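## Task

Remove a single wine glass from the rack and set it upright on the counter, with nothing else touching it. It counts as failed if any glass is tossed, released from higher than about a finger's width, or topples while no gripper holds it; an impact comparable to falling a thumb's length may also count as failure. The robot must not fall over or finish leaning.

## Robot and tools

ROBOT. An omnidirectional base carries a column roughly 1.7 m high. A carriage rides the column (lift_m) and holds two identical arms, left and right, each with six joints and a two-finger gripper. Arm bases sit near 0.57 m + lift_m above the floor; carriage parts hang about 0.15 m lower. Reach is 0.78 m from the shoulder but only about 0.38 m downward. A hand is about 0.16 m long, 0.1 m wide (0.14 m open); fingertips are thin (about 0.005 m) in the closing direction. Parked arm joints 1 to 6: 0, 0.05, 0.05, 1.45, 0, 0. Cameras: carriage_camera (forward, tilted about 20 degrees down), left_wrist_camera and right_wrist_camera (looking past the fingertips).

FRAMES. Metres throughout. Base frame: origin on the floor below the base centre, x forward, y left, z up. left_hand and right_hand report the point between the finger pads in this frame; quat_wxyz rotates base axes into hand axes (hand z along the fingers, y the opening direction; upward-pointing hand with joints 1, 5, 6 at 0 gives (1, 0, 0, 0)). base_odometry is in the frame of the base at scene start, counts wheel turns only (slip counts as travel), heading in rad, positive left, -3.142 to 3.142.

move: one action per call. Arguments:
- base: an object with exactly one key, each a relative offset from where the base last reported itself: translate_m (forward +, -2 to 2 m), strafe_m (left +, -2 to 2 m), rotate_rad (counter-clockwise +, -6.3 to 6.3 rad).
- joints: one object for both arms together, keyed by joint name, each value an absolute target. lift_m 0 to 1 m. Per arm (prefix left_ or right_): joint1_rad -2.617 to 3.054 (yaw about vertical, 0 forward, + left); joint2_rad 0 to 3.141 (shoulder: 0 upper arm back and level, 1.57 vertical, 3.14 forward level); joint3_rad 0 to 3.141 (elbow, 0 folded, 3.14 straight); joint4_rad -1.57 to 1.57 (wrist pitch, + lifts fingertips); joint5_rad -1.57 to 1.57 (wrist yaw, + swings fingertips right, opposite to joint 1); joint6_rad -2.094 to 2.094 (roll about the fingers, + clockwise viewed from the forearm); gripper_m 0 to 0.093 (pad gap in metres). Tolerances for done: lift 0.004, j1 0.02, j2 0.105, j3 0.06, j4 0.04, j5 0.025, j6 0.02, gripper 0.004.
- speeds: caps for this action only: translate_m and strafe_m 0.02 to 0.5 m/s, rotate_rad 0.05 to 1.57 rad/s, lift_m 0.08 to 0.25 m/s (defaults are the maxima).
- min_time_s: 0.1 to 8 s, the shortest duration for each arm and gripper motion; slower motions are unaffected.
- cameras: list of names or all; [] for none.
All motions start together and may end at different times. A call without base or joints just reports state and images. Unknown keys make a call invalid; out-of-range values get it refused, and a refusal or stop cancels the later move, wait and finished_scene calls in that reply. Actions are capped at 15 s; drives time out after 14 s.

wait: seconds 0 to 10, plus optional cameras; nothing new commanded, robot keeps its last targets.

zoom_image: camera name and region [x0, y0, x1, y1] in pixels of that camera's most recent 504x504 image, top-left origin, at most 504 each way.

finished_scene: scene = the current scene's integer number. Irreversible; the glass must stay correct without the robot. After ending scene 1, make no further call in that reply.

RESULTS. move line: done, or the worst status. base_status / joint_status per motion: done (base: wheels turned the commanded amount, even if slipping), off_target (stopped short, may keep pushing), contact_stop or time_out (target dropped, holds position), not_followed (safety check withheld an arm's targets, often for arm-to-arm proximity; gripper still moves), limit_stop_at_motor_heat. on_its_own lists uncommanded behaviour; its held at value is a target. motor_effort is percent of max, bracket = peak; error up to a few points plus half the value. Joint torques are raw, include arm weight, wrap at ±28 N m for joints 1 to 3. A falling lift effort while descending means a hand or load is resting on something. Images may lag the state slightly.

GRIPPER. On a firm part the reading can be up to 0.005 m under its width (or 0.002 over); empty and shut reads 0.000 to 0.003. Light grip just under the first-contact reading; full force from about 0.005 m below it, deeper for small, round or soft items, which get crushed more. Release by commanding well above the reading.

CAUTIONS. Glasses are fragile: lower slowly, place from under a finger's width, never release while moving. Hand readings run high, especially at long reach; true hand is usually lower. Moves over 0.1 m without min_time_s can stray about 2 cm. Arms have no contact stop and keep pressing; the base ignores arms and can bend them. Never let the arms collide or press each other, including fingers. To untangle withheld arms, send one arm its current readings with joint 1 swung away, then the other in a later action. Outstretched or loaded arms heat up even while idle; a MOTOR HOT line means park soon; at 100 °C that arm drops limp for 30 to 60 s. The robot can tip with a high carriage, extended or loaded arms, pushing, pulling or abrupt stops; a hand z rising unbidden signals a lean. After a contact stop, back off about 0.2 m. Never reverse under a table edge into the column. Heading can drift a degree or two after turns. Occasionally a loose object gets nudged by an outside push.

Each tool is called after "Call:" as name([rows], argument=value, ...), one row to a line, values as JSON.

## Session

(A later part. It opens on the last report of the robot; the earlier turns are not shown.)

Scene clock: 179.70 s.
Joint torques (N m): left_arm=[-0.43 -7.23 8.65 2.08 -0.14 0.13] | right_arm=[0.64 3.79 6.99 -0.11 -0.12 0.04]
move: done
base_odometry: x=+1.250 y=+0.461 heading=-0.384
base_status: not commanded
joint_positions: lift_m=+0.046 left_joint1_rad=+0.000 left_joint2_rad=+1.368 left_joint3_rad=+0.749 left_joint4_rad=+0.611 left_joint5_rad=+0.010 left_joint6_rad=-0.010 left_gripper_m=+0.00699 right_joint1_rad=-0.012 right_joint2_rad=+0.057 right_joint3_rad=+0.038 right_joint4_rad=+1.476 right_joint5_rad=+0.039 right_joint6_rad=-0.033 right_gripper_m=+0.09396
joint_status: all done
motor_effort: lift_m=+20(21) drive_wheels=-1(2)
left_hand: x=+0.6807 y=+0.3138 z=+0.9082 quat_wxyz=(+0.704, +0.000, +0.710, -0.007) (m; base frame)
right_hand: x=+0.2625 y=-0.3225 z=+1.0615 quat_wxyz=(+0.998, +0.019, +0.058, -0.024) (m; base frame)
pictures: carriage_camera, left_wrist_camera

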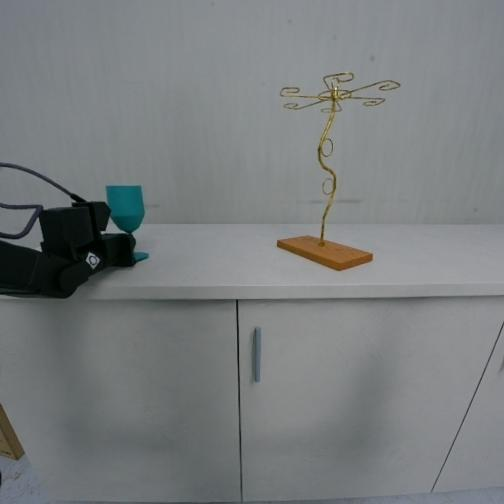

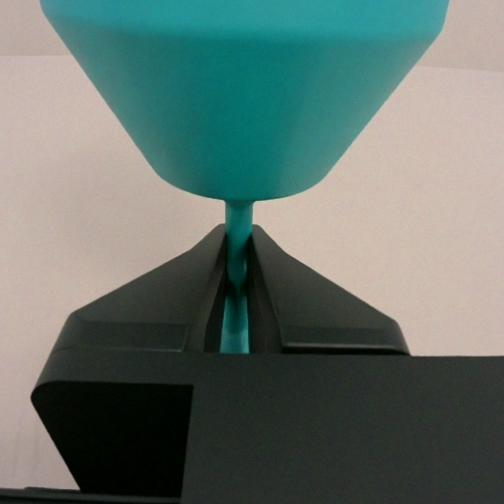

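Call:
move(joints={"lift_m": 0.043}, speeds={"lift_m": 0.08}, cameras=["carriage_camera"])

Call:
move(joints={"left_gripper_m": 0.014}, min_time_s=1.5, cameras=["carriage_camera", "left_wrist_camera"])

Call:
zoom_image(camera="carriage_camera", region=[60, 170, 190, 300])

Scene clock: 183.27 s.
Joint torques (N m): left_arm=[-0.21 -7.3 8.49 1.96 -0.1 0.14] | right_arm=[0.61 3.73 6.95 -0.13 -0.12 0.05]
move: done
base_odometry: x=+1.250 y=+0.461 heading=-0.384
base_status: not commanded
joint_positions: lift_m=+0.043 left_joint1_rad=+0.000 left_joint2_rad=+1.368 left_joint3_rad=+0.749 left_joint4_rad=+0.619 left_joint5_rad=+0.010 left_joint6_rad=-0.010 left_gripper_m=+0.00699 right_joint1_rad=-0.012 right_joint2_rad=+0.057 right_joint3_rad=+0.038 right_joint4_rad=+1.476 right_joint5_rad=+0.039 right_joint6_rad=-0.033 right_gripper_m=+0.09396
joint_status: all done
motor_effort: lift_m=+20(21) drive_wheels=-2(2)
left_hand: x=+0.6808 y=+0.3138 z=+0.9075 quat_wxyz=(+0.707, +0.000, +0.707, -0.007) (m; base frame)
right_hand: x=+0.2625 y=-0.3225 z=+1.0586 quat_wxyz=(+0.998, +0.019, +0.058, -0.024) (m; base frame)
pictures: carriage_camera

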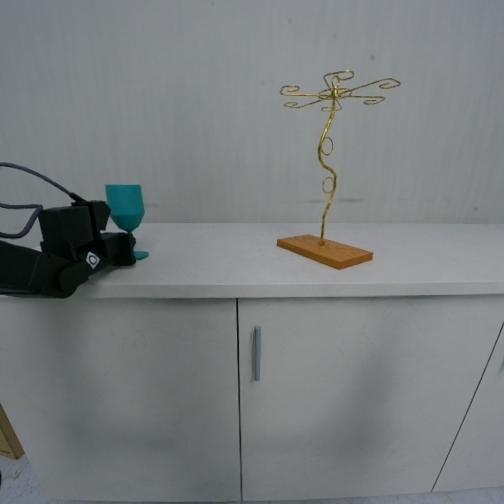

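Scene clock: 185.07 s.
Joint torques (N m): left_arm=[-0.44 -7.38 8.47 1.94 -0.12 0.14] | right_arm=[0.62 3.71 6.9 -0.12 -0.11 0.03]
move: done
base_odometry: x=+1.250 y=+0.461 heading=-0.384
base_status: not commanded
joint_positions: lift_m=+0.043 left_joint1_rad=+0.000 left_joint2_rad=+1.368 left_joint3_rad=+0.749 left_joint4_rad=+0.619 left_joint5_rad=+0.010 left_joint6_rad=-0.010 left_gripper_m=+0.01392 right_joint1_rad=-0.012 right_joint2_rad=+0.057 right_joint3_rad=+0.038 right_joint4_rad=+1.476 right_joint5_rad=+0.039 right_joint6_rad=-0.033 right_gripper_m=+0.09396
joint_status: all done
motor_effort: lift_m=+20(20) drive_wheels=-2(2)
left_hand: x=+0.6808 y=+0.3138 z=+0.9075 quat_wxyz=(+0.707, +0.000, +0.707, -0.007) (m; base frame)
right_hand: x=+0.2625 y=-0.3225 z=+1.0586 quat_wxyz=(+0.998, +0.019, +0.058, -0.024) (m; base frame)
pictures: carriage_camera, left_wrist_camera

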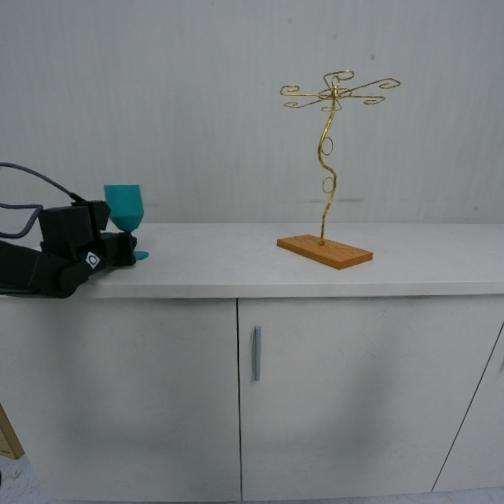

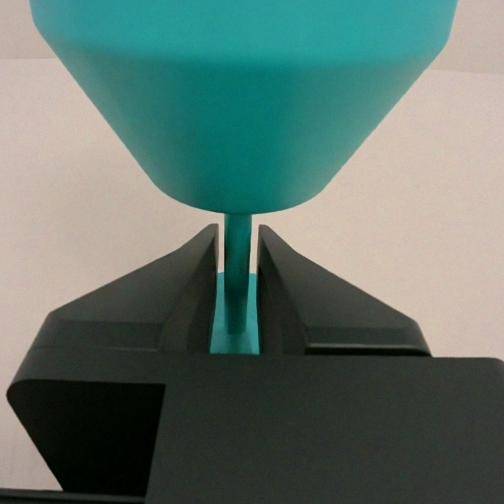

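Scaled by 3.877 from the camera's 504x504 image, which has a finer 720x720 frame.

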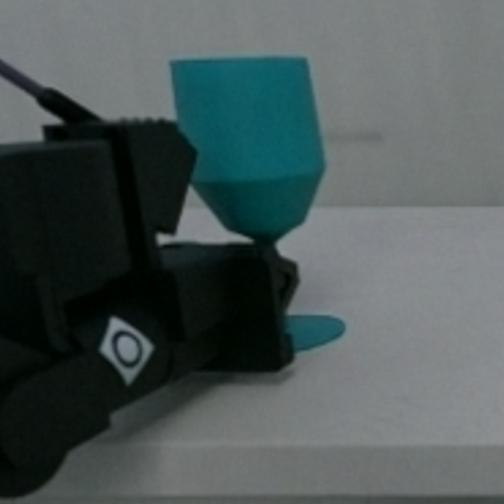

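Call:
move(joints={"left_gripper_m": 0.045}, min_time_s=1.5, cameras=["carriage_camera", "left_wrist_camera"])

Call:
zoom_image(camera="carriage_camera", region=[60, 170, 190, 300])

Scene clock: 188.30 s.
Joint torques (N m): left_arm=[-0.34 -7.28 8.44 1.92 -0.13 0.13] | right_arm=[0.62 3.67 6.94 -0.12 -0.12 0.04]
move: done
base_odometry: x=+1.250 y=+0.461 heading=-0.384
base_status: not commanded
joint_positions: lift_m=+0.043 left_joint1_rad=+0.000 left_joint2_rad=+1.368 left_joint3_rad=+0.749 left_joint4_rad=+0.619 left_joint5_rad=+0.010 left_joint6_rad=-0.010 left_gripper_m=+0.04490 right_joint1_rad=-0.012 right_joint2_rad=+0.057 right_joint3_rad=+0.038 right_joint4_rad=+1.476 right_joint5_rad=+0.039 right_joint6_rad=-0.033 right_gripper_m=+0.09396
joint_status: all done
motor_effort: lift_m=+20(20) drive_wheels=-2(2)
left_hand: x=+0.6808 y=+0.3138 z=+0.9075 quat_wxyz=(+0.707, +0.000, +0.707, -0.007) (m; base frame)
right_hand: x=+0.2625 y=-0.3225 z=+1.0586 quat_wxyz=(+0.998, +0.019, +0.058, -0.024) (m; base frame)
pictures: carriage_camera, left_wrist_camera

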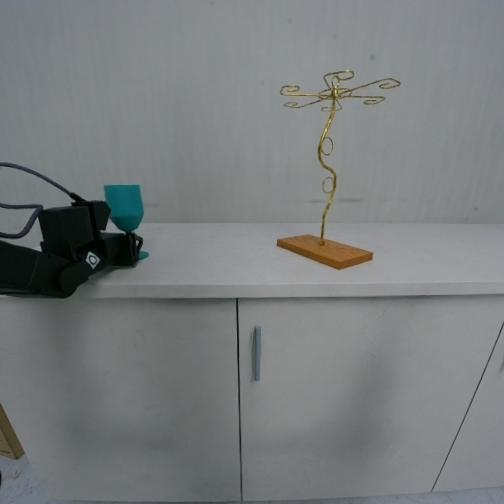

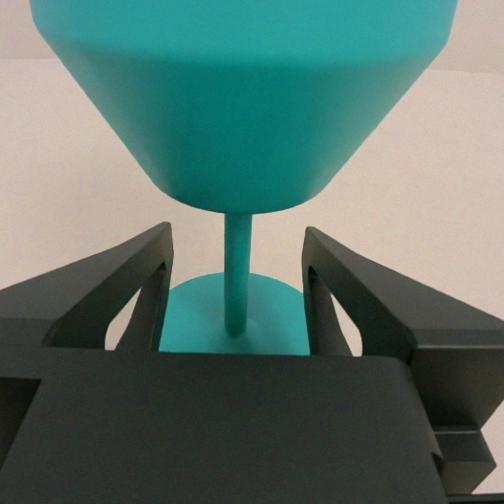

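Scaled by 3.877 from the camera's 504x504 image, which has a finer 720x720 frame.

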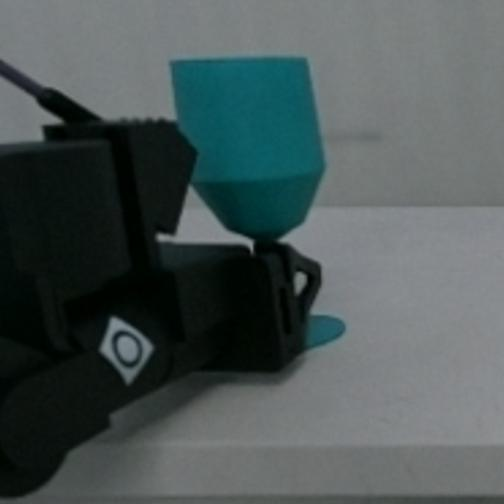

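Call:
move(base={"translate_m": -0.025}, speeds={"translate_m": 0.04}, cameras=["left_wrist_camera"])

Call:
move(base={"translate_m": -0.14}, speeds={"translate_m": 0.08}, cameras=["carriage_camera", "left_wrist_camera"])

Call:
zoom_image(camera="carriage_camera", region=[60, 150, 210, 300])

Scene clock: 190.37 s.
Joint torques (N m): left_arm=[-0.34 -7.15 8.49 1.96 -0.1 0.13] | right_arm=[0.66 3.66 6.83 -0.18 -0.11 0.05]
move: done
base_odometry: x=+1.227 y=+0.470 heading=-0.384
base_status: done
joint_positions: lift_m=+0.043 left_joint1_rad=+0.000 left_joint2_rad=+1.368 left_joint3_rad=+0.749 left_joint4_rad=+0.619 left_joint5_rad=+0.010 left_joint6_rad=-0.010 left_gripper_m=+0.04490 right_joint1_rad=-0.012 right_joint2_rad=+0.057 right_joint3_rad=+0.038 right_joint4_rad=+1.475 right_joint5_rad=+0.039 right_joint6_rad=-0.033 right_gripper_m=+0.09396
joint_status: not commanded
motor_effort: lift_m=+20(20) drive_wheels=-1(3)
left_hand: x=+0.6808 y=+0.3138 z=+0.9075 quat_wxyz=(+0.707, +0.000, +0.707, -0.007) (m; base frame)
right_hand: x=+0.2626 y=-0.3225 z=+1.0586 quat_wxyz=(+0.998, +0.019, +0.058, -0.024) (m; base frame)
pictures: left_wrist_camera

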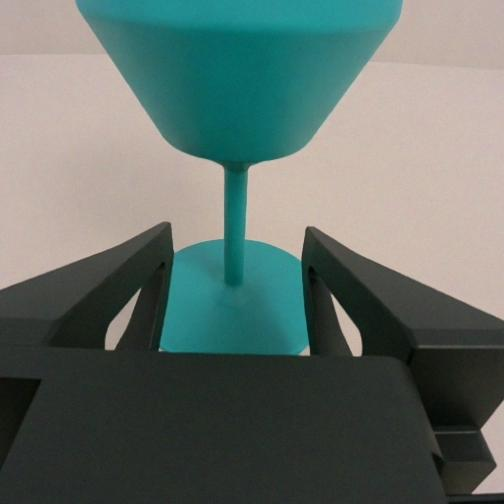

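Scene clock: 192.83 s.
Joint torques (N m): left_arm=[-0.27 -7.34 8.49 1.96 -0.11 0.14] | right_arm=[0.62 3.73 7.05 -0.11 -0.12 0.03]
move: done
base_odometry: x=+1.097 y=+0.523 heading=-0.384
base_status: done
joint_positions: lift_m=+0.043 left_joint1_rad=+0.000 left_joint2_rad=+1.368 left_joint3_rad=+0.749 left_joint4_rad=+0.620 left_joint5_rad=+0.010 left_joint6_rad=-0.010 left_gripper_m=+0.04490 right_joint1_rad=-0.012 right_joint2_rad=+0.057 right_joint3_rad=+0.038 right_joint4_rad=+1.475 right_joint5_rad=+0.039 right_joint6_rad=-0.033 right_gripper_m=+0.09396
joint_status: not commanded
motor_effort: lift_m=+20(20) drive_wheels=-1(5)
left_hand: x=+0.6808 y=+0.3138 z=+0.9076 quat_wxyz=(+0.707, +0.000, +0.707, -0.007) (m; base frame)
right_hand: x=+0.2626 y=-0.3225 z=+1.0586 quat_wxyz=(+0.998, +0.019, +0.058, -0.024) (m; base frame)
pictures: carriage_camera, left_wrist_camera

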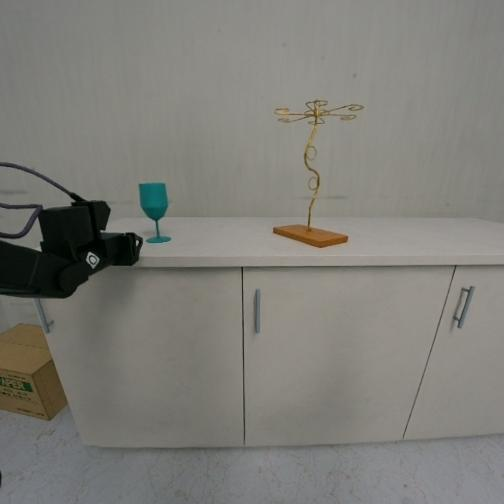

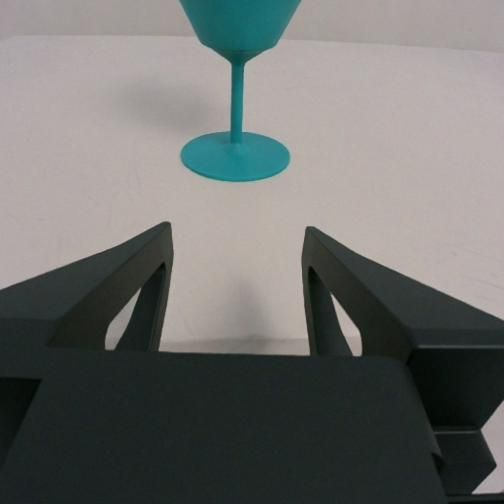

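Scaled by 3.360 from the camera's 504x504 image, which has a finer 720x720 frame.

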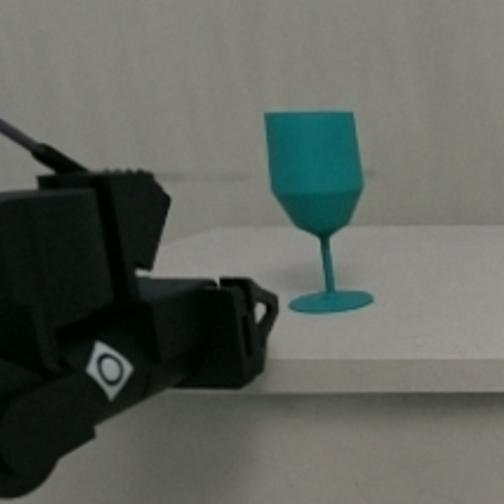

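Call:
finished_scene(scene=2)

The scene is finished: the task was done.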